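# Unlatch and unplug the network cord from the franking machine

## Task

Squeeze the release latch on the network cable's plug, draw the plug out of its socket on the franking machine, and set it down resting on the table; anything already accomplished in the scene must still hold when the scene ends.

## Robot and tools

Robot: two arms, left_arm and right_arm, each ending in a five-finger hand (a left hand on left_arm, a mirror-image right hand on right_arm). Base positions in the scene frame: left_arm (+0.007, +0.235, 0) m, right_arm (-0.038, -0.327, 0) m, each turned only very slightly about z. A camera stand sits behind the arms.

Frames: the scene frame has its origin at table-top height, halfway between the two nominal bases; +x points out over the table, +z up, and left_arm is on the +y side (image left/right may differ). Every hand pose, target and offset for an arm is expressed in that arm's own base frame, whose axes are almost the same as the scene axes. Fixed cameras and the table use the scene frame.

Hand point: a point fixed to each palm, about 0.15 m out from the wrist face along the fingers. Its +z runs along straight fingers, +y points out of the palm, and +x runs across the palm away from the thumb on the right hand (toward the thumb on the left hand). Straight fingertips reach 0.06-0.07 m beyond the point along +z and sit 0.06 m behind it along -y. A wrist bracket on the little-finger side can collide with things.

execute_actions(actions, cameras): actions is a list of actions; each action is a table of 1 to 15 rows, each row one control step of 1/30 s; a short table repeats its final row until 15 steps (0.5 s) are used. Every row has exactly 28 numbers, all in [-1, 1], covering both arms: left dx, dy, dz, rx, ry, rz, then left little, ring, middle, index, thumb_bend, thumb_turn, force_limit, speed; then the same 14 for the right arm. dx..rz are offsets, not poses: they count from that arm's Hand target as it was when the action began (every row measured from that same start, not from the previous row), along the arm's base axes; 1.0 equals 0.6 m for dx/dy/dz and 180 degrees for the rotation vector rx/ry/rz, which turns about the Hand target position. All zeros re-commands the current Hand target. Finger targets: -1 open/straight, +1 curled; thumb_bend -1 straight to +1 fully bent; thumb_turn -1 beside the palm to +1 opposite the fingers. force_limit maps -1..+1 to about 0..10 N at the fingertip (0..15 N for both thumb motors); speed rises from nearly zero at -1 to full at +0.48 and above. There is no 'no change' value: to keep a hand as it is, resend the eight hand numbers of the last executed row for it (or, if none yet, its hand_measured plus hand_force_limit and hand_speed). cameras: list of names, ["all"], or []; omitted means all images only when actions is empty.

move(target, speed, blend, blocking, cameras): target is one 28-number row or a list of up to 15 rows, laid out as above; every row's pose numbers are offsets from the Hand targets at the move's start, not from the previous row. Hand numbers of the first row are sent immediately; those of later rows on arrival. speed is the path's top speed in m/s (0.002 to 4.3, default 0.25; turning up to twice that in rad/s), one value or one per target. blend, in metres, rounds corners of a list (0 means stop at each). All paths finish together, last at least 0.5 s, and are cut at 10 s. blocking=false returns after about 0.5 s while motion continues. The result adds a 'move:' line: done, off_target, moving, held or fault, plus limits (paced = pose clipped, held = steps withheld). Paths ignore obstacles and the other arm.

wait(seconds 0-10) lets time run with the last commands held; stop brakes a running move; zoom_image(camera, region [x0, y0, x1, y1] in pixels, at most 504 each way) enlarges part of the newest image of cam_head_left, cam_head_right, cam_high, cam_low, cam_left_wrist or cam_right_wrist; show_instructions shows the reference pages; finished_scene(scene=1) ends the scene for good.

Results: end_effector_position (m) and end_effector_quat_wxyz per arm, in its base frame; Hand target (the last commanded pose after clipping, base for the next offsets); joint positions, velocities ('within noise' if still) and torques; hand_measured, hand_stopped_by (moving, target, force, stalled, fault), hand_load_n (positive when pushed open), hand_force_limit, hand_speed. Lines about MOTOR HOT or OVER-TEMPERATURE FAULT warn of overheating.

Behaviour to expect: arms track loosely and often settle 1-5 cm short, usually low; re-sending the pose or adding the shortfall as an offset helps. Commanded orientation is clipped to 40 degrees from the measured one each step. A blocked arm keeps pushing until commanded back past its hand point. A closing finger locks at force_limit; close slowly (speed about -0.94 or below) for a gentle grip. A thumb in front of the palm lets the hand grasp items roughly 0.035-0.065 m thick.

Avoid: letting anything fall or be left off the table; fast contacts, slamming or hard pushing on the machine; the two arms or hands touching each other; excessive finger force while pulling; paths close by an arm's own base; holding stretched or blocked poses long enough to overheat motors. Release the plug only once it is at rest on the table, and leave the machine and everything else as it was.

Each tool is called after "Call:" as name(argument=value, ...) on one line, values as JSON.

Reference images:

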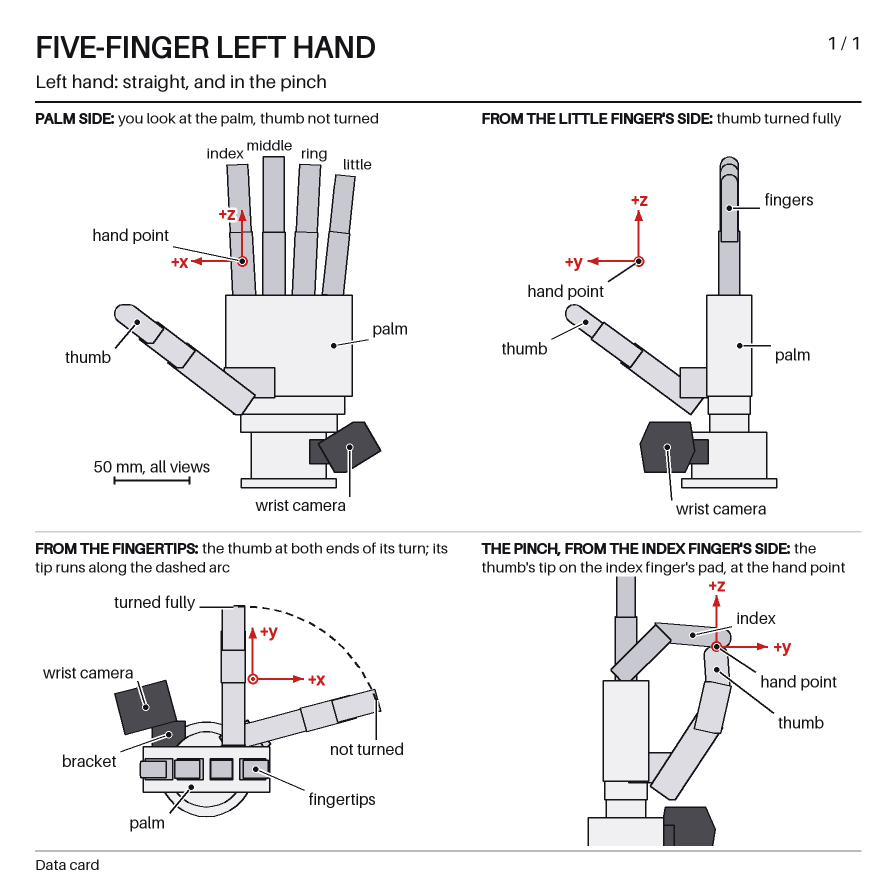

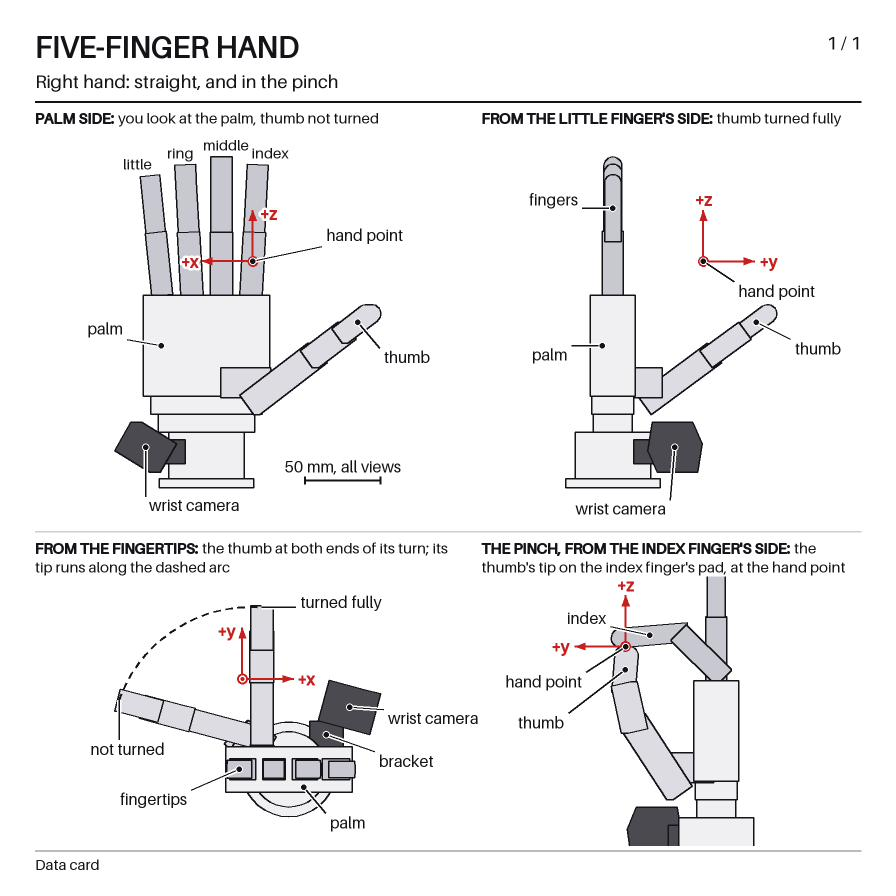

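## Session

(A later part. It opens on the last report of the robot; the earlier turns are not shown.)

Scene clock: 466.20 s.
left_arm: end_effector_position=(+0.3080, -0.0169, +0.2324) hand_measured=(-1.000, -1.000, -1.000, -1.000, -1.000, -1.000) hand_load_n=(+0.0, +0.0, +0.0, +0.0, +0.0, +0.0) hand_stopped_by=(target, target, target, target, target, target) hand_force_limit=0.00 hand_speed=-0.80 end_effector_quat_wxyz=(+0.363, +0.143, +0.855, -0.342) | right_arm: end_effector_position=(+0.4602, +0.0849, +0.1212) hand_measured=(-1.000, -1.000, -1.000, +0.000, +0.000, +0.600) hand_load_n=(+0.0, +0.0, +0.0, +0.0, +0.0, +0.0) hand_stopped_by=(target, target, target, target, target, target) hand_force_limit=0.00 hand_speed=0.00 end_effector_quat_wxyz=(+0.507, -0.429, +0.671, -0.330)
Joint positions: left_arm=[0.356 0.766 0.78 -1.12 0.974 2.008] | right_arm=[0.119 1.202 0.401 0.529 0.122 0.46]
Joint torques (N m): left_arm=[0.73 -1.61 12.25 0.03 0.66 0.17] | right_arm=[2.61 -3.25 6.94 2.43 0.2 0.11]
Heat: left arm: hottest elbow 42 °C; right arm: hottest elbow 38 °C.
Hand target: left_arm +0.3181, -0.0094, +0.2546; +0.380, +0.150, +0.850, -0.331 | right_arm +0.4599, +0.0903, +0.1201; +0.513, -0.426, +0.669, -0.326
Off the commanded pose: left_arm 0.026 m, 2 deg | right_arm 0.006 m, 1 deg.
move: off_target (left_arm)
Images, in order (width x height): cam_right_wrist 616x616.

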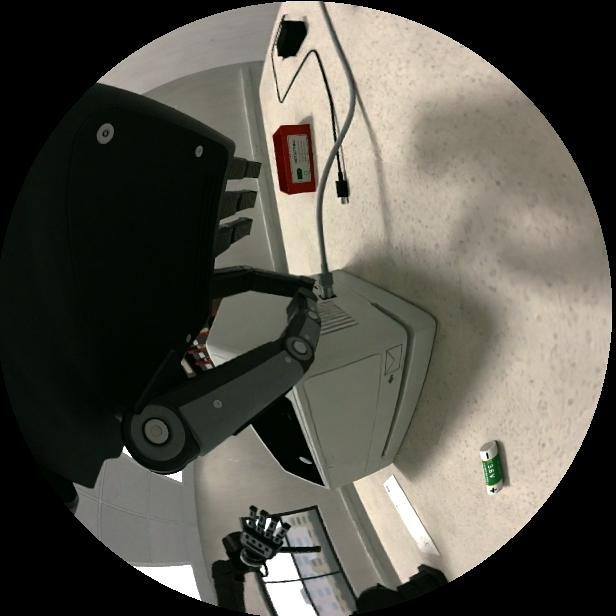

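Call:
move(target=[0,0,0,0,0,0,-1,-1,-1,-1,-1,-1,0,-0.8,0.025,0.042,-0.075,0,0,0,-1,-1,-1,-1,0,0.5,0,0.0], speed=0.15, cameras=["cam_right_wrist","cam_head_left","cam_head_right"])

Call:
zoom_image(camera="cam_right_wrist", region=[240, 220, 380, 360])

Call:
zoom_image(camera="cam_head_left", region=[360, 250, 440, 330])

Scene clock: 497.23 s.
left_arm: end_effector_position=(+0.3080, -0.0169, +0.2324) hand_measured=(-1.000, -1.000, -1.000, -1.000, -1.000, -1.000) hand_load_n=(+0.0, +0.0, +0.0, +0.0, +0.0, +0.0) hand_stopped_by=(target, target, target, target, target, target) hand_force_limit=0.00 hand_speed=-0.80 end_effector_quat_wxyz=(+0.363, +0.143, +0.855, -0.342) | right_arm: end_effector_position=(+0.4739, +0.1091, +0.0728) hand_measured=(-1.000, -1.000, -1.000, -1.000, +0.000, +0.500) hand_load_n=(+0.0, +0.0, +0.0, +0.0, +0.0, -0.5) hand_stopped_by=(target, target, target, target, target, target) hand_force_limit=0.00 hand_speed=0.00 end_effector_quat_wxyz=(+0.504, -0.431, +0.672, -0.330)
Joint positions: left_arm=[0.356 0.766 0.78 -1.12 0.974 2.008] | right_arm=[0.194 1.429 0.401 0.745 0.196 0.478]
Joint torques (N m): left_arm=[1.08 -1.44 12.3 0.08 0.62 0.16] | right_arm=[2.55 -5.83 5.9 2.28 0.22 0.12]
Heat: left arm: hottest elbow 42 °C; right arm: hottest elbow 36 °C.
Hand target: left_arm +0.3181, -0.0094, +0.2546; +0.380, +0.150, +0.850, -0.331 | right_arm +0.4749, +0.1155, +0.0750; +0.513, -0.427, +0.669, -0.326
Off the commanded pose: left_arm 0.026 m, 2 deg | right_arm 0.007 m, 1 deg.
move: off_target (left_arm)
Images, in order (width x height): cam_head_left 672x504, cam_head_right 672x504, cam_right_wrist 616x616.

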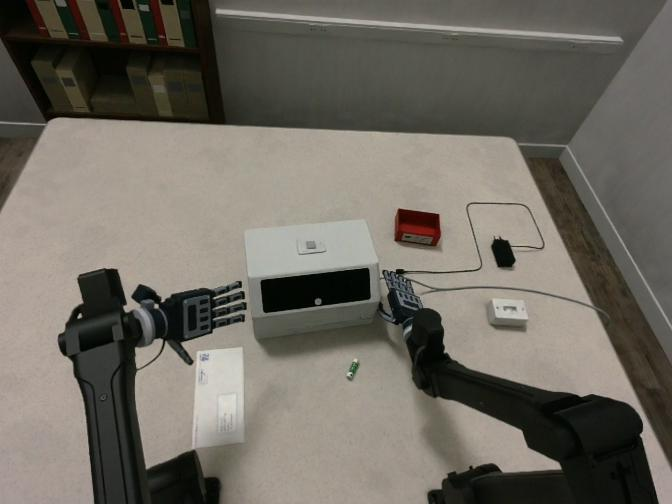

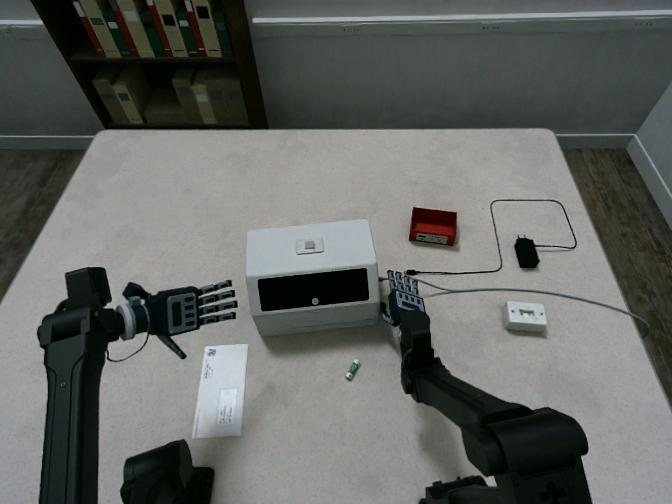

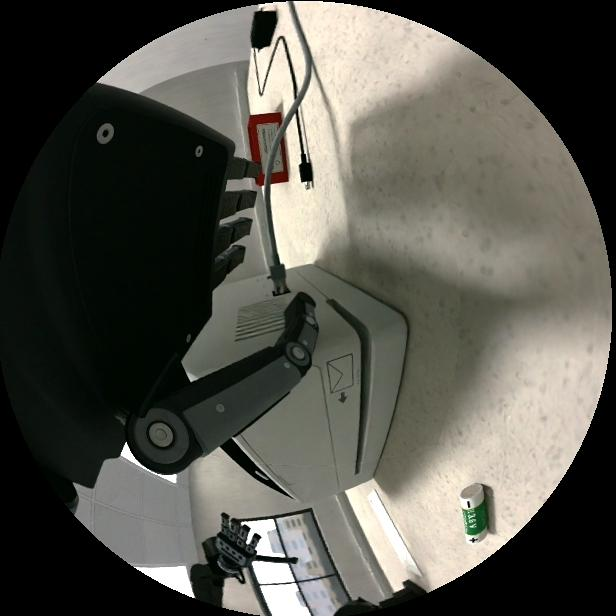

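Scaled by 3.600 from the camera's 616x616 image, which has a finer 880x880 frame.

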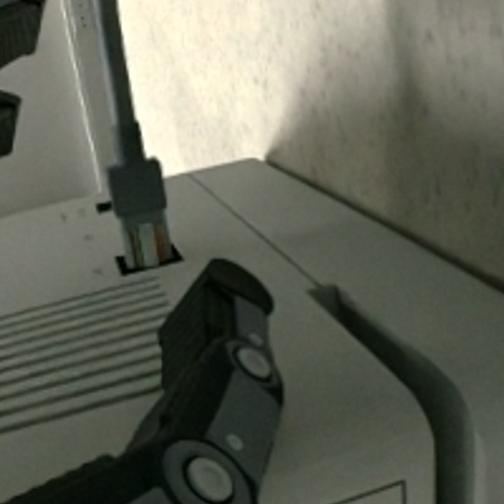

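Scaled by 6.300.

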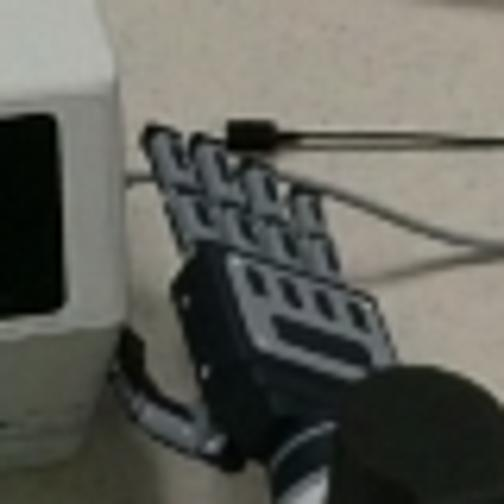

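Call:
zoom_image(camera="cam_right_wrist", region=[262, 262, 302, 302])

Scaled by 12.600 from the camera's 616x616 image, which has a finer 880x880 frame.

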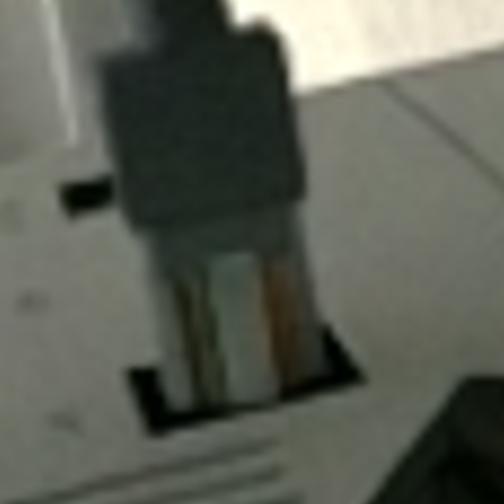

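Call:
move(target=[0,0,0,0,0,0,-1,-1,-1,-1,-1,-1,0,-0.8,0.065,0.020,0.005,0,0,0,-1,-1,-1,-1,0,0.5,0,0.0], speed=0.08, cameras=["cam_right_wrist","cam_head_left"])

Call:
zoom_image(camera="cam_right_wrist", region=[240, 220, 360, 340])

Scene clock: 523.37 s.
left_arm: end_effector_position=(+0.3080, -0.0169, +0.2324) hand_measured=(-1.000, -1.000, -1.000, -1.000, -1.000, -1.000) hand_load_n=(+0.0, +0.0, +0.0, +0.0, +0.0, +0.0) hand_stopped_by=(target, target, target, target, target, target) hand_force_limit=0.00 hand_speed=-0.80 end_effector_quat_wxyz=(+0.363, +0.143, +0.855, -0.342) | right_arm: end_effector_position=(+0.4907, +0.1103, +0.0604) hand_measured=(-1.000, -1.000, -1.000, -1.000, +0.000, +0.500) hand_load_n=(+0.0, +0.0, +0.0, +0.0, -1.0, -2.5) hand_stopped_by=(target, target, target, target, target, target) hand_force_limit=0.00 hand_speed=0.00 end_effector_quat_wxyz=(+0.491, -0.431, +0.680, -0.332)
Joint positions: left_arm=[0.356 0.766 0.78 -1.12 0.974 2.008] | right_arm=[0.199 1.499 0.448 0.744 0.218 0.48]
Joint torques (N m): left_arm=[1.2 -2.14 12.44 -0.09 0.63 0.18] | right_arm=[2.67 -5.42 10.3 1.36 -0.31 0.15]
Heat: left arm: hottest elbow 42 °C; right arm: hottest elbow 35 °C.
Hand target: left_arm +0.3181, -0.0094, +0.2546; +0.380, +0.150, +0.850, -0.331 | right_arm +0.5138, +0.1275, +0.0780; +0.513, -0.426, +0.669, -0.326
Off the commanded pose: left_arm 0.026 m, 2 deg | right_arm 0.034 m, 3 deg.
move: off_target (left_arm, right_arm)
Images, in order (width x height): cam_head_left 672x504, cam_right_wrist 616x616.

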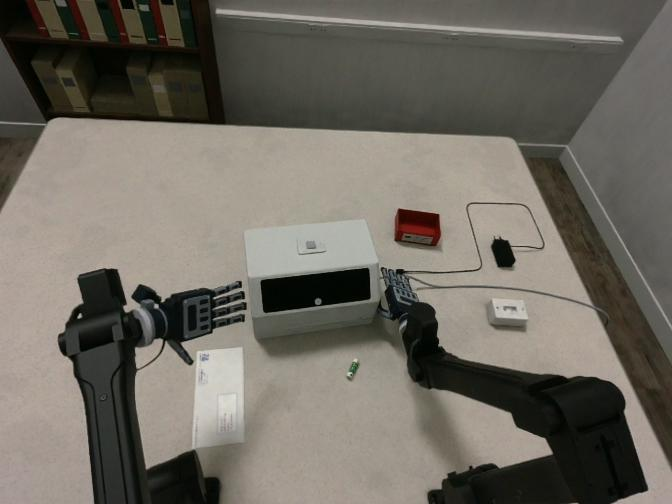

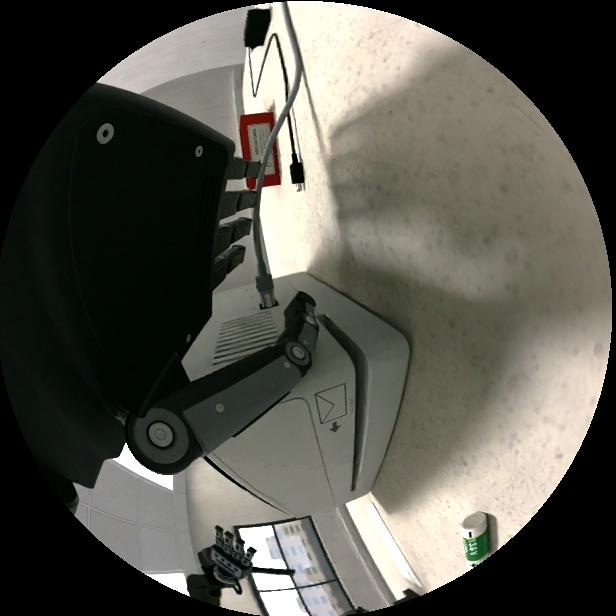

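Scaled by 4.200 from the camera's 616x616 image, which has a finer 880x880 frame.

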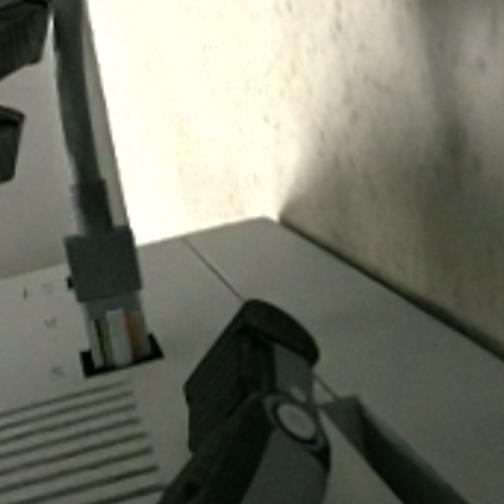

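Call:
move(target=[[0,0,0,0,0,0,-1,-1,-1,-1,-1,-1,0,-0.8,-0.065,-0.06,0.003,0,0,0,-1,-1,-1,-1,0,0.5,0,0.0],[0,0,0,0,0,0,-1,-1,-1,-1,-1,-1,0,-0.8,-0.065,-0.035,0.003,0,0,0.078,-1,-1,-1,-1,0,0.5,0,0.0]], speed=0.1, cameras=["cam_right_wrist","cam_head_left"])

Call:
zoom_image(camera="cam_right_wrist", region=[240, 220, 360, 340])

Call:
zoom_image(camera="cam_head_left", region=[360, 250, 440, 330])

Scene clock: 565.00 s.
left_arm: end_effector_position=(+0.3080, -0.0169, +0.2324) hand_measured=(-1.000, -1.000, -1.000, -1.000, -1.000, -1.000) hand_load_n=(+0.0, -0.5, +0.0, +0.0, +0.0, +0.0) hand_stopped_by=(target, target, target, target, target, target) hand_force_limit=0.00 hand_speed=-0.80 end_effector_quat_wxyz=(+0.363, +0.143, +0.855, -0.342) | right_arm: end_effector_position=(+0.4584, +0.1111, +0.0699) hand_measured=(-1.000, -1.000, -1.000, -1.000, +0.000, +0.500) hand_load_n=(+0.0, +0.0, +0.0, -0.5, +0.0, +0.0) hand_stopped_by=(target, target, target, target, target, target) hand_force_limit=0.00 hand_speed=0.00 end_effector_quat_wxyz=(+0.543, -0.508, +0.620, -0.250)
Joint positions: left_arm=[0.356 0.766 0.78 -1.12 0.974 2.008] | right_arm=[0.05 1.437 0.399 0.744 -0.197 0.395]
Joint torques (N m): left_arm=[1.38 -2.2 12.26 0.1 0.64 0.19] | right_arm=[-0.09 -6.12 8.8 1.65 -0.1 -0.16]
Heat: left arm: hottest elbow 42 °C; right arm: hottest elbow 35 °C.
Hand target: left_arm +0.3181, -0.0094, +0.2546; +0.380, +0.150, +0.850, -0.331 | right_arm +0.4749, +0.1065, +0.0799; +0.549, -0.505, +0.612, -0.261
Off the commanded pose: left_arm 0.026 m, 2 deg | right_arm 0.020 m, 2 deg.
move: off_target (left_arm, right_arm)
Images, in order (width x height): cam_head_left 672x504, cam_right_wrist 616x616.

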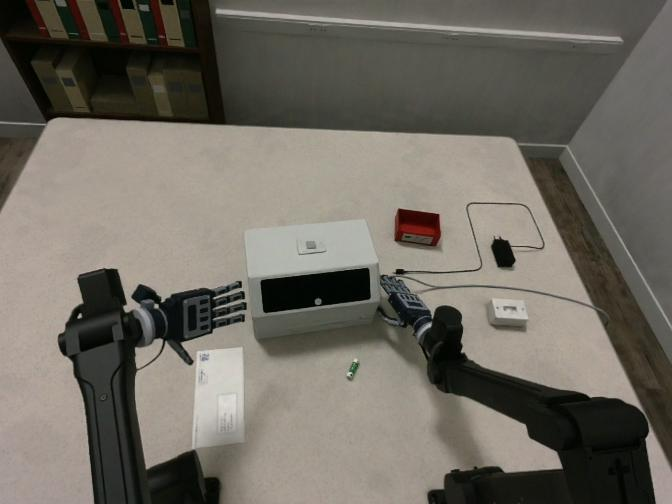

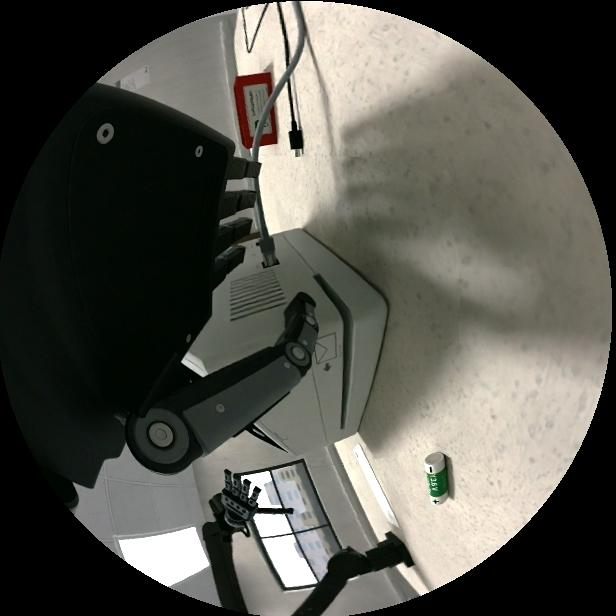

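Scaled by 4.200 from the camera's 616x616 image, which has a finer 880x880 frame.

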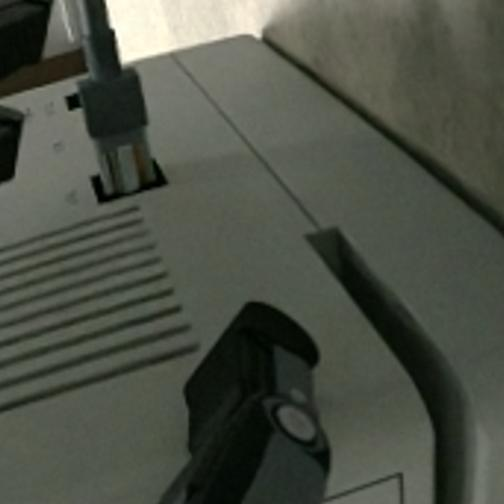

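Scaled by 6.300.

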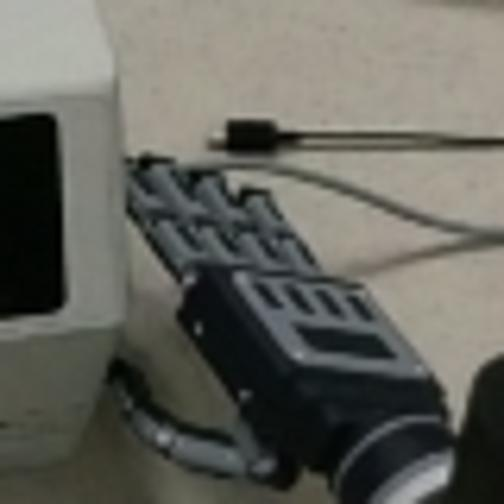

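Call:
move(target=[0,0,0,0,0,0,-1,-1,-1,-1,-1,-1,0,-0.8,0.058,0.017,0.003,0,0,0,-1,-1,-1,-1,0,0.5,0,0.0], speed=0.08, cameras=["cam_right_wrist","cam_head_left"])

Call:
zoom_image(camera="cam_right_wrist", region=[240, 220, 360, 340])

Call:
zoom_image(camera="cam_head_left", region=[360, 250, 440, 330])

Scene clock: 588.20 s.
left_arm: end_effector_position=(+0.3080, -0.0169, +0.2324) hand_measured=(-1.000, -1.000, -1.000, -1.000, -1.000, -1.000) hand_load_n=(+0.0, +0.0, +0.0, +0.0, +0.0, +0.0) hand_stopped_by=(target, target, target, target, target, target) hand_force_limit=0.00 hand_speed=-0.80 end_effector_quat_wxyz=(+0.363, +0.143, +0.855, -0.342) | right_arm: end_effector_position=(+0.4935, +0.1103, +0.0711) hand_measured=(-1.000, -1.000, -1.000, -1.000, +0.000, +0.500) hand_load_n=(+0.0, +0.0, +0.0, +0.0, +0.0, +0.0) hand_stopped_by=(target, target, target, target, target, target) hand_force_limit=0.00 hand_speed=0.00 end_effector_quat_wxyz=(+0.541, -0.504, +0.622, -0.257)
Joint positions: left_arm=[0.356 0.766 0.78 -1.12 0.974 2.008] | right_arm=[0.051 1.51 0.488 0.732 -0.179 0.394]
Joint torques (N m): left_arm=[1.67 -1.44 12.27 0.08 0.64 0.19] | right_arm=[2.32 -6.53 9.2 1.4 0.15 -0.07]
Heat: left arm: hottest elbow 42 °C; right arm: hottest elbow 35 °C.
Hand target: left_arm +0.3181, -0.0094, +0.2546; +0.380, +0.150, +0.850, -0.331 | right_arm +0.5096, +0.1167, +0.0816; +0.549, -0.505, +0.612, -0.261
Off the commanded pose: left_arm 0.026 m, 2 deg | right_arm 0.020 m, 2 deg.
move: off_target (left_arm, right_arm)
Images, in order (width x height): cam_head_left 672x504, cam_right_wrist 616x616.

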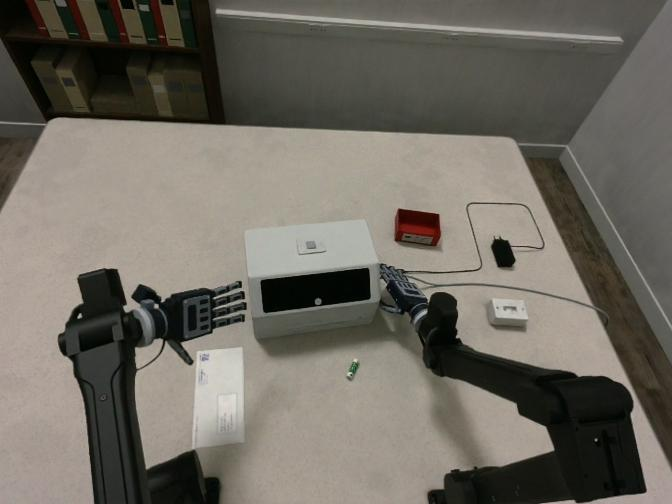

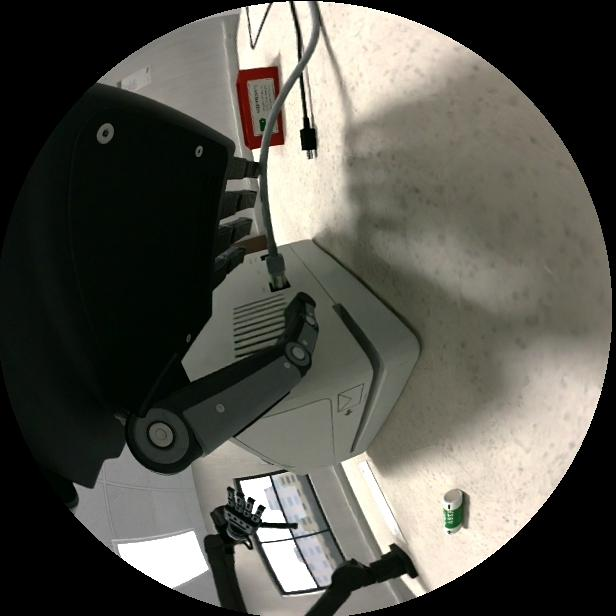

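Scaled by 4.200 from the camera's 616x616 image, which has a finer 880x880 frame.

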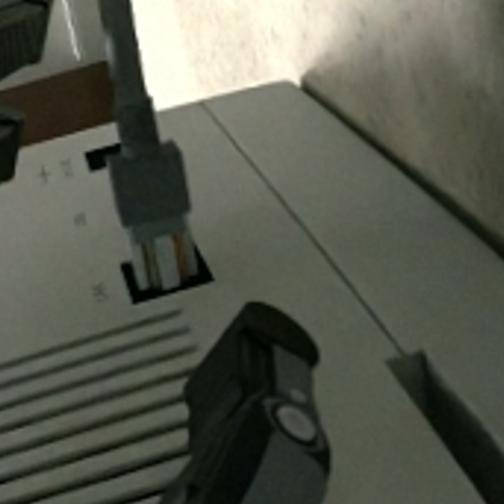

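Scaled by 6.300.

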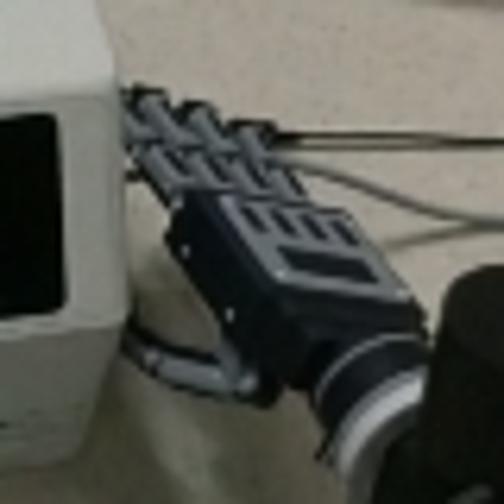

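Call:
move(target=[0,0,0,0,0,0,-1,-1,-1,-1,-1,-1,0,-0.8,0.032,0.011,0.010,0,0,0,-1,-1,-1,-1,0,0.5,0,0.0], speed=0.08, cameras=["cam_right_wrist","cam_head_left"])

Call:
zoom_image(camera="cam_right_wrist", region=[240, 240, 340, 340])

Scene clock: 597.80 s.
left_arm: end_effector_position=(+0.3080, -0.0169, +0.2324) hand_measured=(-1.000, -1.000, -1.000, -1.000, -1.000, -1.000) hand_load_n=(+0.0, +0.0, +0.0, +0.0, +0.0, +0.0) hand_stopped_by=(target, target, target, target, target, target) hand_force_limit=0.00 hand_speed=-0.80 end_effector_quat_wxyz=(+0.363, +0.143, +0.855, -0.342) | right_arm: end_effector_position=(+0.5104, +0.1161, +0.0744) hand_measured=(-1.000, -1.000, -1.000, -1.000, +0.000, +0.500) hand_load_n=(+0.0, -0.5, +0.0, +0.0, +0.0, +0.0) hand_stopped_by=(target, target, target, target, target, target) hand_force_limit=0.00 hand_speed=0.00 end_effector_quat_wxyz=(+0.539, -0.506, +0.622, -0.257)
Joint positions: left_arm=[0.356 0.766 0.78 -1.12 0.974 2.008] | right_arm=[0.066 1.533 0.538 0.7 -0.165 0.394]
Joint torques (N m): left_arm=[1.67 -1.61 12.19 0.08 0.65 0.19] | right_arm=[2.49 -7.41 10 1.13 0.15 -0.04]
Heat: left arm: hottest elbow 42 °C; right arm: hottest elbow 35 °C.
Hand target: left_arm +0.3181, -0.0094, +0.2546; +0.380, +0.150, +0.850, -0.331 | right_arm +0.5289, +0.1233, +0.0876; +0.549, -0.505, +0.612, -0.261
Off the commanded pose: left_arm 0.026 m, 2 deg | right_arm 0.024 m, 2 deg.
move: off_target (left_arm, right_arm)
Images, in order (width x height): cam_head_left 672x504, cam_right_wrist 616x616.

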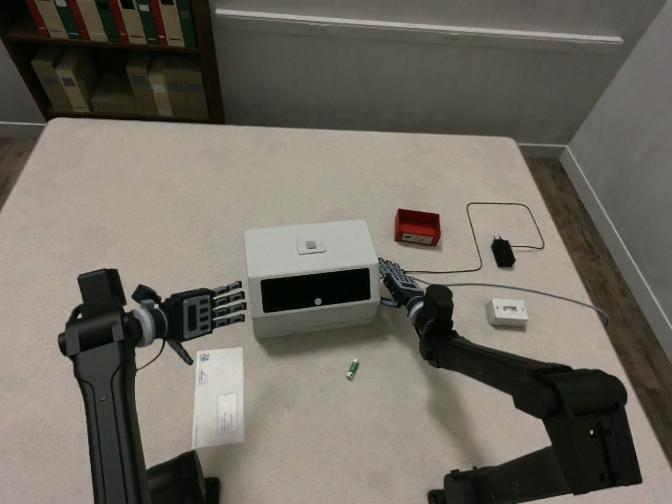

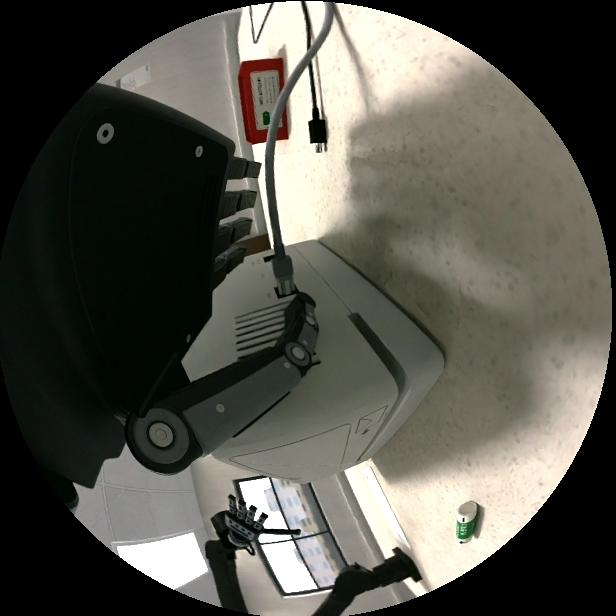

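Scaled by 5.040 from the camera's 616x616 image, which has a finer 880x880 frame.

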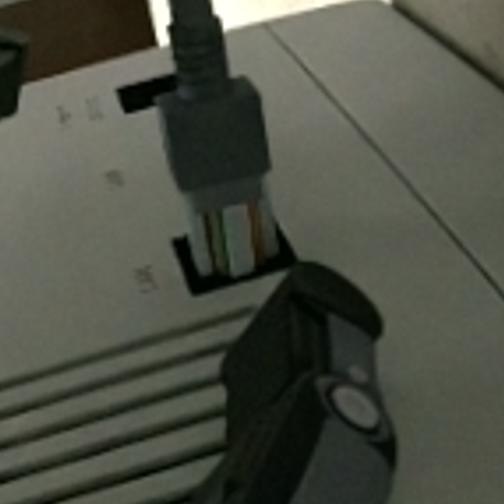

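Call:
move(target=[0,0,0,0,0,0,-1,-1,-1,-1,-1,-1,0,-0.8,0.026,0.003,0.007,0,0,0,-1,-1,-1,-1,0,0.5,0,0.0], speed=0.05, cameras=["cam_right_wrist","cam_head_left"])

Call:
zoom_image(camera="cam_right_wrist", region=[240, 240, 340, 340])

Scene clock: 617.70 s.
left_arm: end_effector_position=(+0.3080, -0.0169, +0.2324) hand_measured=(-1.000, -1.000, -1.000, -1.000, -1.000, -1.000) hand_load_n=(-0.5, +0.0, +0.0, +0.0, +0.0, +0.0) hand_stopped_by=(target, target, target, target, target, target) hand_force_limit=0.00 hand_speed=-0.80 end_effector_quat_wxyz=(+0.363, +0.143, +0.855, -0.342) | right_arm: end_effector_position=(+0.5256, +0.1177, +0.0780) hand_measured=(-1.000, -1.000, -1.000, -1.000, +0.000, +0.500) hand_load_n=(+0.0, +0.0, +0.0, +0.0, +0.0, +0.0) hand_stopped_by=(target, target, target, target, target, target) hand_force_limit=0.00 hand_speed=0.00 end_effector_quat_wxyz=(+0.539, -0.506, +0.623, -0.257)
Joint positions: left_arm=[0.356 0.766 0.78 -1.12 0.974 2.008] | right_arm=[0.067 1.554 0.583 0.675 -0.163 0.394]
Joint torques (N m): left_arm=[1.73 -2.26 12.29 0.03 0.65 0.18] | right_arm=[2.55 -7.82 10.24 1.42 0.17 -0.02]
Heat: left arm: hottest elbow 42 °C; right arm: hottest elbow 35 °C.
Hand target: left_arm +0.3181, -0.0094, +0.2546; +0.380, +0.150, +0.850, -0.331 | right_arm +0.5445, +0.1252, +0.0918; +0.549, -0.505, +0.612, -0.261
Off the commanded pose: left_arm 0.026 m, 2 deg | right_arm 0.025 m, 2 deg.
move: off_target (left_arm, right_arm)
Images, in order (width x height): cam_head_left 672x504, cam_right_wrist 616x616.

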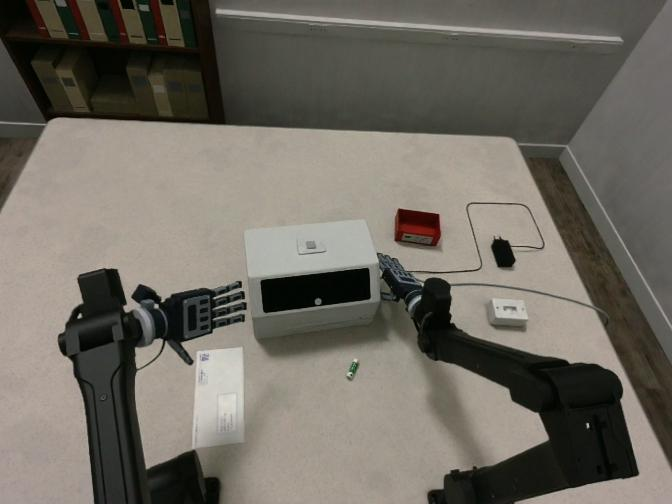

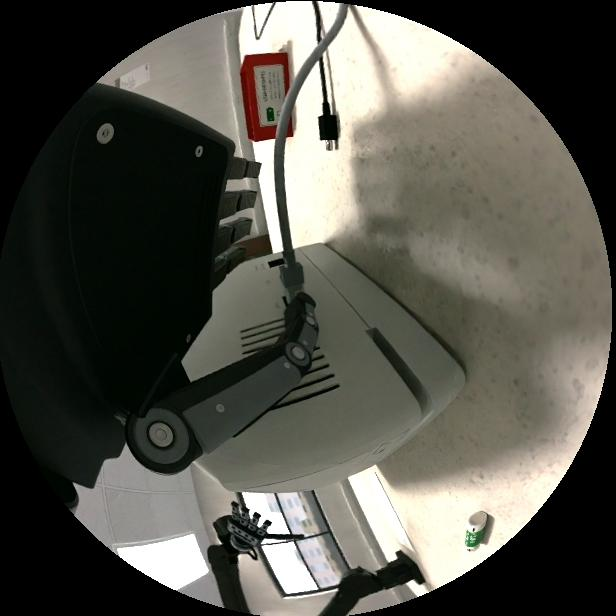

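Scaled by 5.040 from the camera's 616x616 image, which has a finer 880x880 frame.

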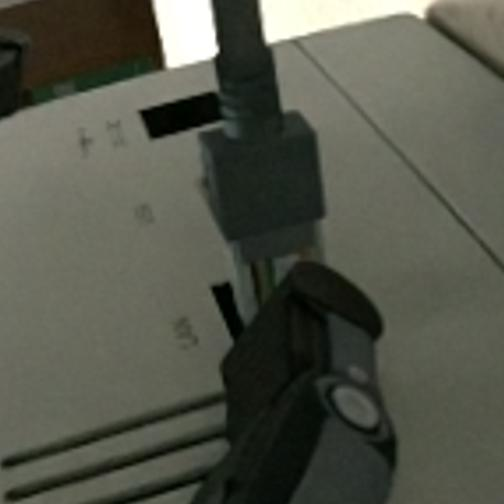

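Call:
move(target=[0,0,0,0,0,0,-1,-1,-1,-1,-1,-1,0,-0.8,-0.002,0.0,0.008,0,0,0,-1,-1,-1,-1,0,0.38,0,-0.3], speed=0.05, cameras=["cam_right_wrist"])

Call:
zoom_image(camera="cam_right_wrist", region=[240, 240, 340, 340])

Scene clock: 658.57 s.
left_arm: end_effector_position=(+0.3080, -0.0169, +0.2324) hand_measured=(-1.000, -1.000, -1.000, -1.000, -1.000, -1.000) hand_load_n=(+0.0, +0.0, +0.0, +0.0, +0.0, +0.0) hand_stopped_by=(target, target, target, target, target, target) hand_force_limit=0.00 hand_speed=-0.80 end_effector_quat_wxyz=(+0.363, +0.143, +0.855, -0.342) | right_arm: end_effector_position=(+0.5257, +0.1165, +0.0759) hand_measured=(-1.000, -1.000, -1.000, -1.000, +0.000, +0.380) hand_load_n=(+0.0, +0.0, +0.0, +0.0, -1.5, -0.5) hand_stopped_by=(target, target, target, target, target, target) hand_force_limit=0.00 hand_speed=-0.30 end_effector_quat_wxyz=(+0.534, -0.506, +0.627, -0.256)
Joint positions: left_arm=[0.356 0.766 0.78 -1.12 0.974 2.008] | right_arm=[0.067 1.554 0.585 0.662 -0.157 0.394]
Joint torques (N m): left_arm=[1.38 -2.14 12.3 0.06 0.63 0.18] | right_arm=[2.9 -8.82 10.07 1.01 -0.08 -0.04]
Heat: left arm: hottest elbow 42 °C; right arm: hottest elbow 37 °C.
Hand target: left_arm +0.3181, -0.0094, +0.2546; +0.380, +0.150, +0.850, -0.331 | right_arm +0.5433, +0.1252, +0.0967; +0.549, -0.505, +0.612, -0.261
Off the commanded pose: left_arm 0.026 m, 2 deg | right_arm 0.029 m, 2 deg.
move: off_target (left_arm, right_arm)
Images, in order (width x height): cam_right_wrist 616x616.

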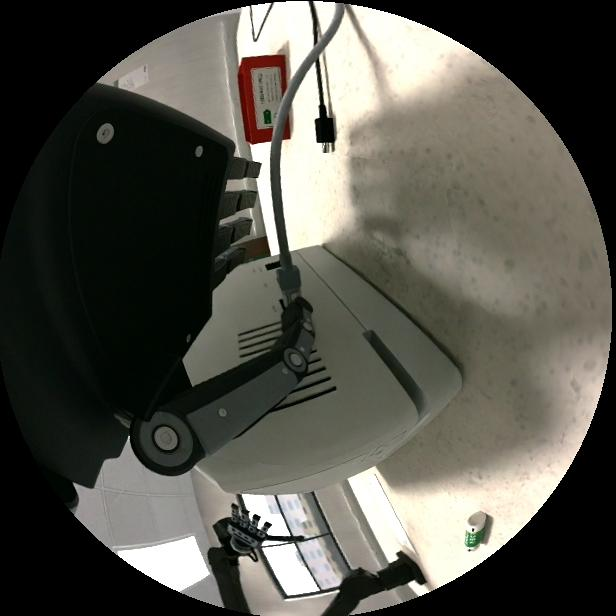

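Scaled by 5.040 from the camera's 616x616 image, which has a finer 880x880 frame.

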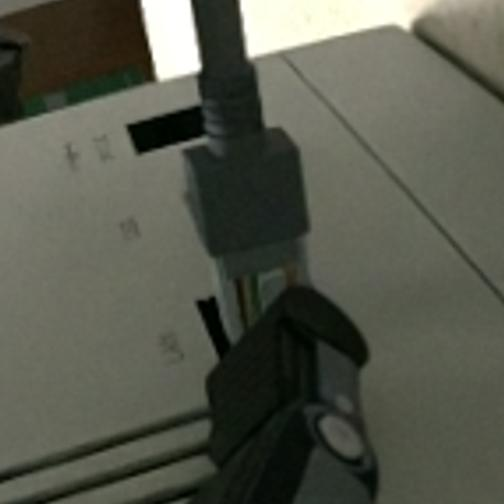

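Call:
move(target=[0,0,0,0,0,0,-1,-1,-1,-1,-1,-1,0,-0.8,0,0,0,0,0,0,-1,-1,-1,-0.2,0,0.38,-0.4,-0.3], speed=0.05, cameras=["cam_right_wrist"])

Call:
zoom_image(camera="cam_right_wrist", region=[240, 240, 340, 340])

Scene clock: 677.17 s.
left_arm: end_effector_position=(+0.3080, -0.0169, +0.2324) hand_measured=(-1.000, -1.000, -1.000, -1.000, -1.000, -1.000) hand_load_n=(+0.0, +0.0, +0.0, +0.0, -0.5, +0.0) hand_stopped_by=(target, target, target, target, target, target) hand_force_limit=0.00 hand_speed=-0.80 end_effector_quat_wxyz=(+0.363, +0.143, +0.855, -0.342) | right_arm: end_effector_position=(+0.5257, +0.1165, +0.0759) hand_measured=(-1.000, -1.000, -1.000, -0.200, +0.000, +0.380) hand_load_n=(+0.0, +0.0, +0.0, +0.0, -1.0, -0.5) hand_stopped_by=(target, target, target, target, target, target) hand_force_limit=-0.40 hand_speed=-0.30 end_effector_quat_wxyz=(+0.534, -0.506, +0.627, -0.256)
Joint positions: left_arm=[0.356 0.766 0.78 -1.12 0.974 2.008] | right_arm=[0.067 1.554 0.585 0.662 -0.157 0.394]
Joint torques (N m): left_arm=[1.61 -1.67 12.33 0.02 0.65 0.19] | right_arm=[2.61 -8.12 10.06 0.98 -0.1 -0.03]
Heat: left arm: hottest elbow 42 °C; right arm: hottest elbow 37 °C.
Hand target: left_arm +0.3181, -0.0094, +0.2546; +0.380, +0.150, +0.850, -0.331 | right_arm +0.5433, +0.1252, +0.0967; +0.549, -0.505, +0.612, -0.261
Off the commanded pose: left_arm 0.026 m, 2 deg | right_arm 0.029 m, 2 deg.
move: off_target (left_arm, right_arm)
Images, in order (width x height): cam_right_wrist 616x616.

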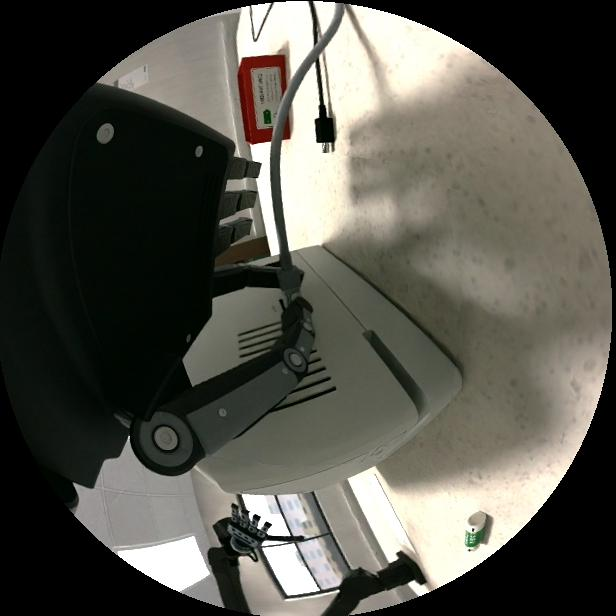

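Scaled by 5.040 from the camera's 616x616 image, which has a finer 880x880 frame.

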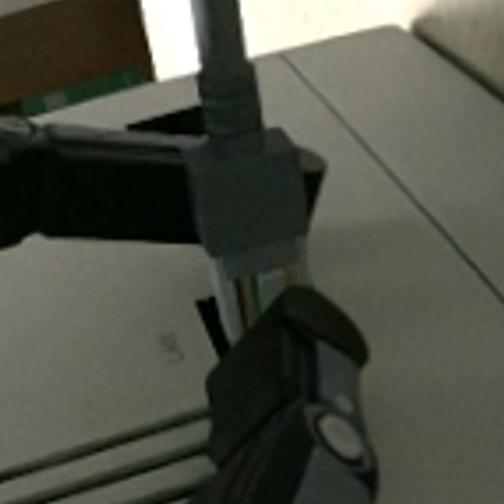

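Call:
move(target=[0,0,0,0,0,0,-1,-1,-1,-1,-1,-1,0,-0.8,0,0,0,0,0,0,-1,-1,-1,0.3,0,0.38,-0.4,-0.9], speed=0.05, cameras=["cam_right_wrist"])

Call:
zoom_image(camera="cam_right_wrist", region=[240, 240, 340, 340])

Scene clock: 685.47 s.
left_arm: end_effector_position=(+0.3080, -0.0169, +0.2324) hand_measured=(-1.000, -1.000, -1.000, -1.000, -1.000, -1.000) hand_load_n=(+0.0, +0.0, +0.0, +0.0, +0.0, +0.0) hand_stopped_by=(target, target, target, target, target, target) hand_force_limit=0.00 hand_speed=-0.80 end_effector_quat_wxyz=(+0.363, +0.143, +0.855, -0.342) | right_arm: end_effector_position=(+0.5270, +0.1163, +0.0767) hand_measured=(-1.000, -1.000, -1.000, -0.110, +0.000, +0.380) hand_load_n=(+0.0, +0.0, +0.0, +2.0, -0.5, -1.0) hand_stopped_by=(target, target, target, force, target, target) hand_force_limit=-0.40 hand_speed=-0.90 end_effector_quat_wxyz=(+0.534, -0.506, +0.627, -0.257)
Joint positions: left_arm=[0.356 0.766 0.78 -1.12 0.974 2.008] | right_arm=[0.067 1.554 0.589 0.658 -0.156 0.394]
Joint torques (N m): left_arm=[1.49 -1.38 12.27 -0.02 0.62 0.2] | right_arm=[2.9 -8.82 9.62 1.22 -0.21 0.03]
Heat: left arm: hottest elbow 43 °C; right arm: hottest elbow 37 °C.
Hand target: left_arm +0.3181, -0.0094, +0.2546; +0.380, +0.150, +0.850, -0.331 | right_arm +0.5432, +0.1253, +0.0966; +0.549, -0.505, +0.612, -0.261
Off the commanded pose: left_arm 0.026 m, 2 deg | right_arm 0.027 m, 2 deg.
move: off_target (left_arm, right_arm)
Images, in order (width x height): cam_right_wrist 616x616.

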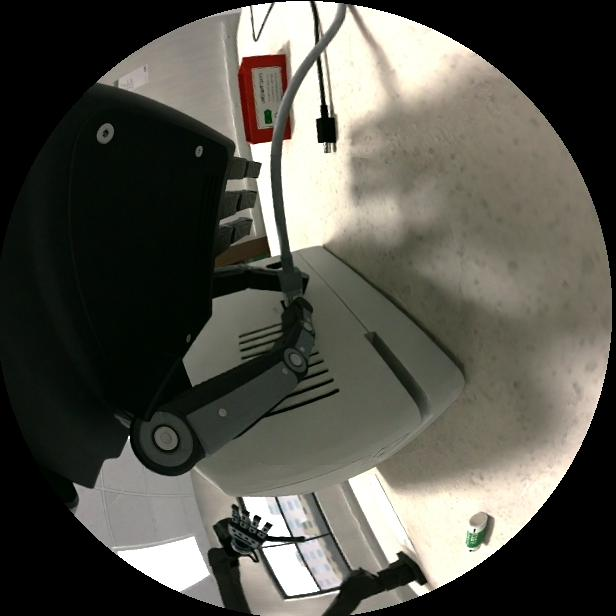

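Scaled by 5.040 from the camera's 616x616 image, which has a finer 880x880 frame.

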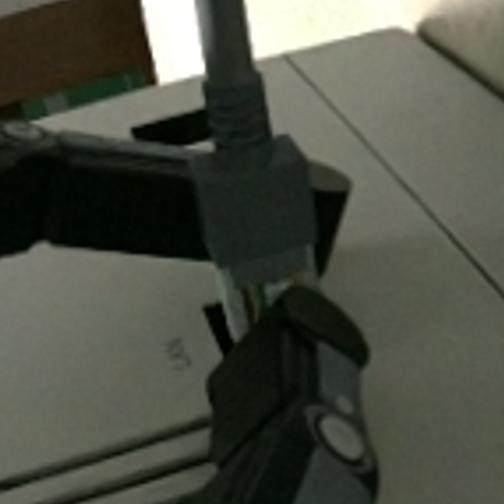

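Call:
move(target=[0,0,0,0,0,0,-1,-1,-1,-1,-1,-1,0,-0.8,0,0,0,0,0,0,-1,-1,-1,0.35,0,0.38,0.1,-0.9], speed=0.05, cameras=["cam_right_wrist"])

Call:
zoom_image(camera="cam_right_wrist", region=[240, 240, 340, 340])

Scene clock: 694.53 s.
left_arm: end_effector_position=(+0.3080, -0.0169, +0.2324) hand_measured=(-1.000, -1.000, -1.000, -1.000, -1.000, -1.000) hand_load_n=(+0.0, +0.0, +0.0, +0.0, +0.0, +0.0) hand_stopped_by=(target, target, target, target, target, target) hand_force_limit=0.00 hand_speed=-0.80 end_effector_quat_wxyz=(+0.363, +0.143, +0.855, -0.342) | right_arm: end_effector_position=(+0.5285, +0.1162, +0.0777) hand_measured=(-1.000, -1.000, -1.000, -0.074, +0.000, +0.380) hand_load_n=(+0.0, +0.0, -0.5, +5.0, +0.0, +0.0) hand_stopped_by=(target, target, target, force, target, target) hand_force_limit=0.10 hand_speed=-0.90 end_effector_quat_wxyz=(+0.534, -0.506, +0.627, -0.258)
Joint positions: left_arm=[0.356 0.766 0.78 -1.12 0.974 2.008] | right_arm=[0.067 1.554 0.593 0.656 -0.155 0.394]
Joint torques (N m): left_arm=[1.73 -2.14 12.25 0.06 0.62 0.18] | right_arm=[2.55 -8.23 9.46 1.29 -0.21 -0.01]
Heat: left arm: hottest elbow 43 °C; right arm: hottest elbow 37 °C.
Hand target: left_arm +0.3181, -0.0094, +0.2546; +0.380, +0.150, +0.850, -0.331 | right_arm +0.5432, +0.1253, +0.0965; +0.549, -0.505, +0.612, -0.261
Off the commanded pose: left_arm 0.026 m, 2 deg | right_arm 0.026 m, 2 deg.
move: off_target (left_arm, right_arm)
Images, in order (width x height): cam_right_wrist 616x616.

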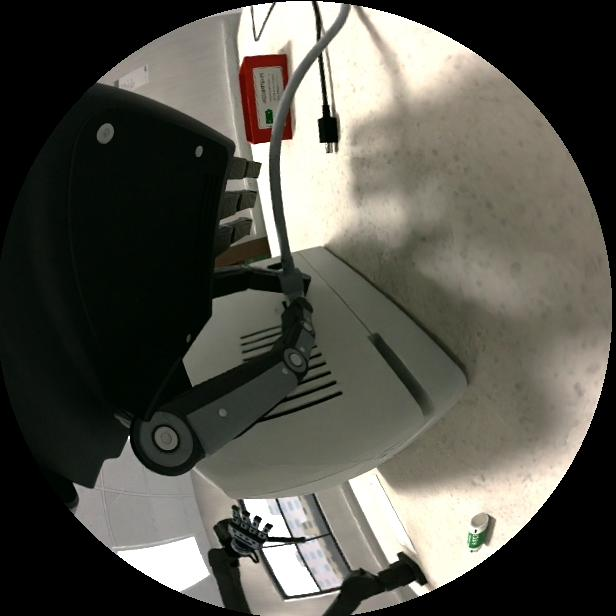

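Scaled by 5.040 from the camera's 616x616 image, which has a finer 880x880 frame.

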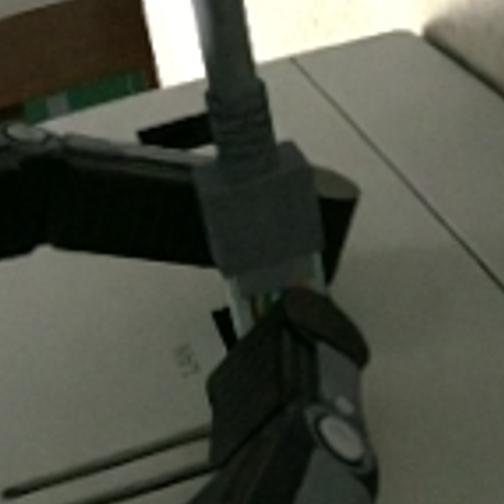

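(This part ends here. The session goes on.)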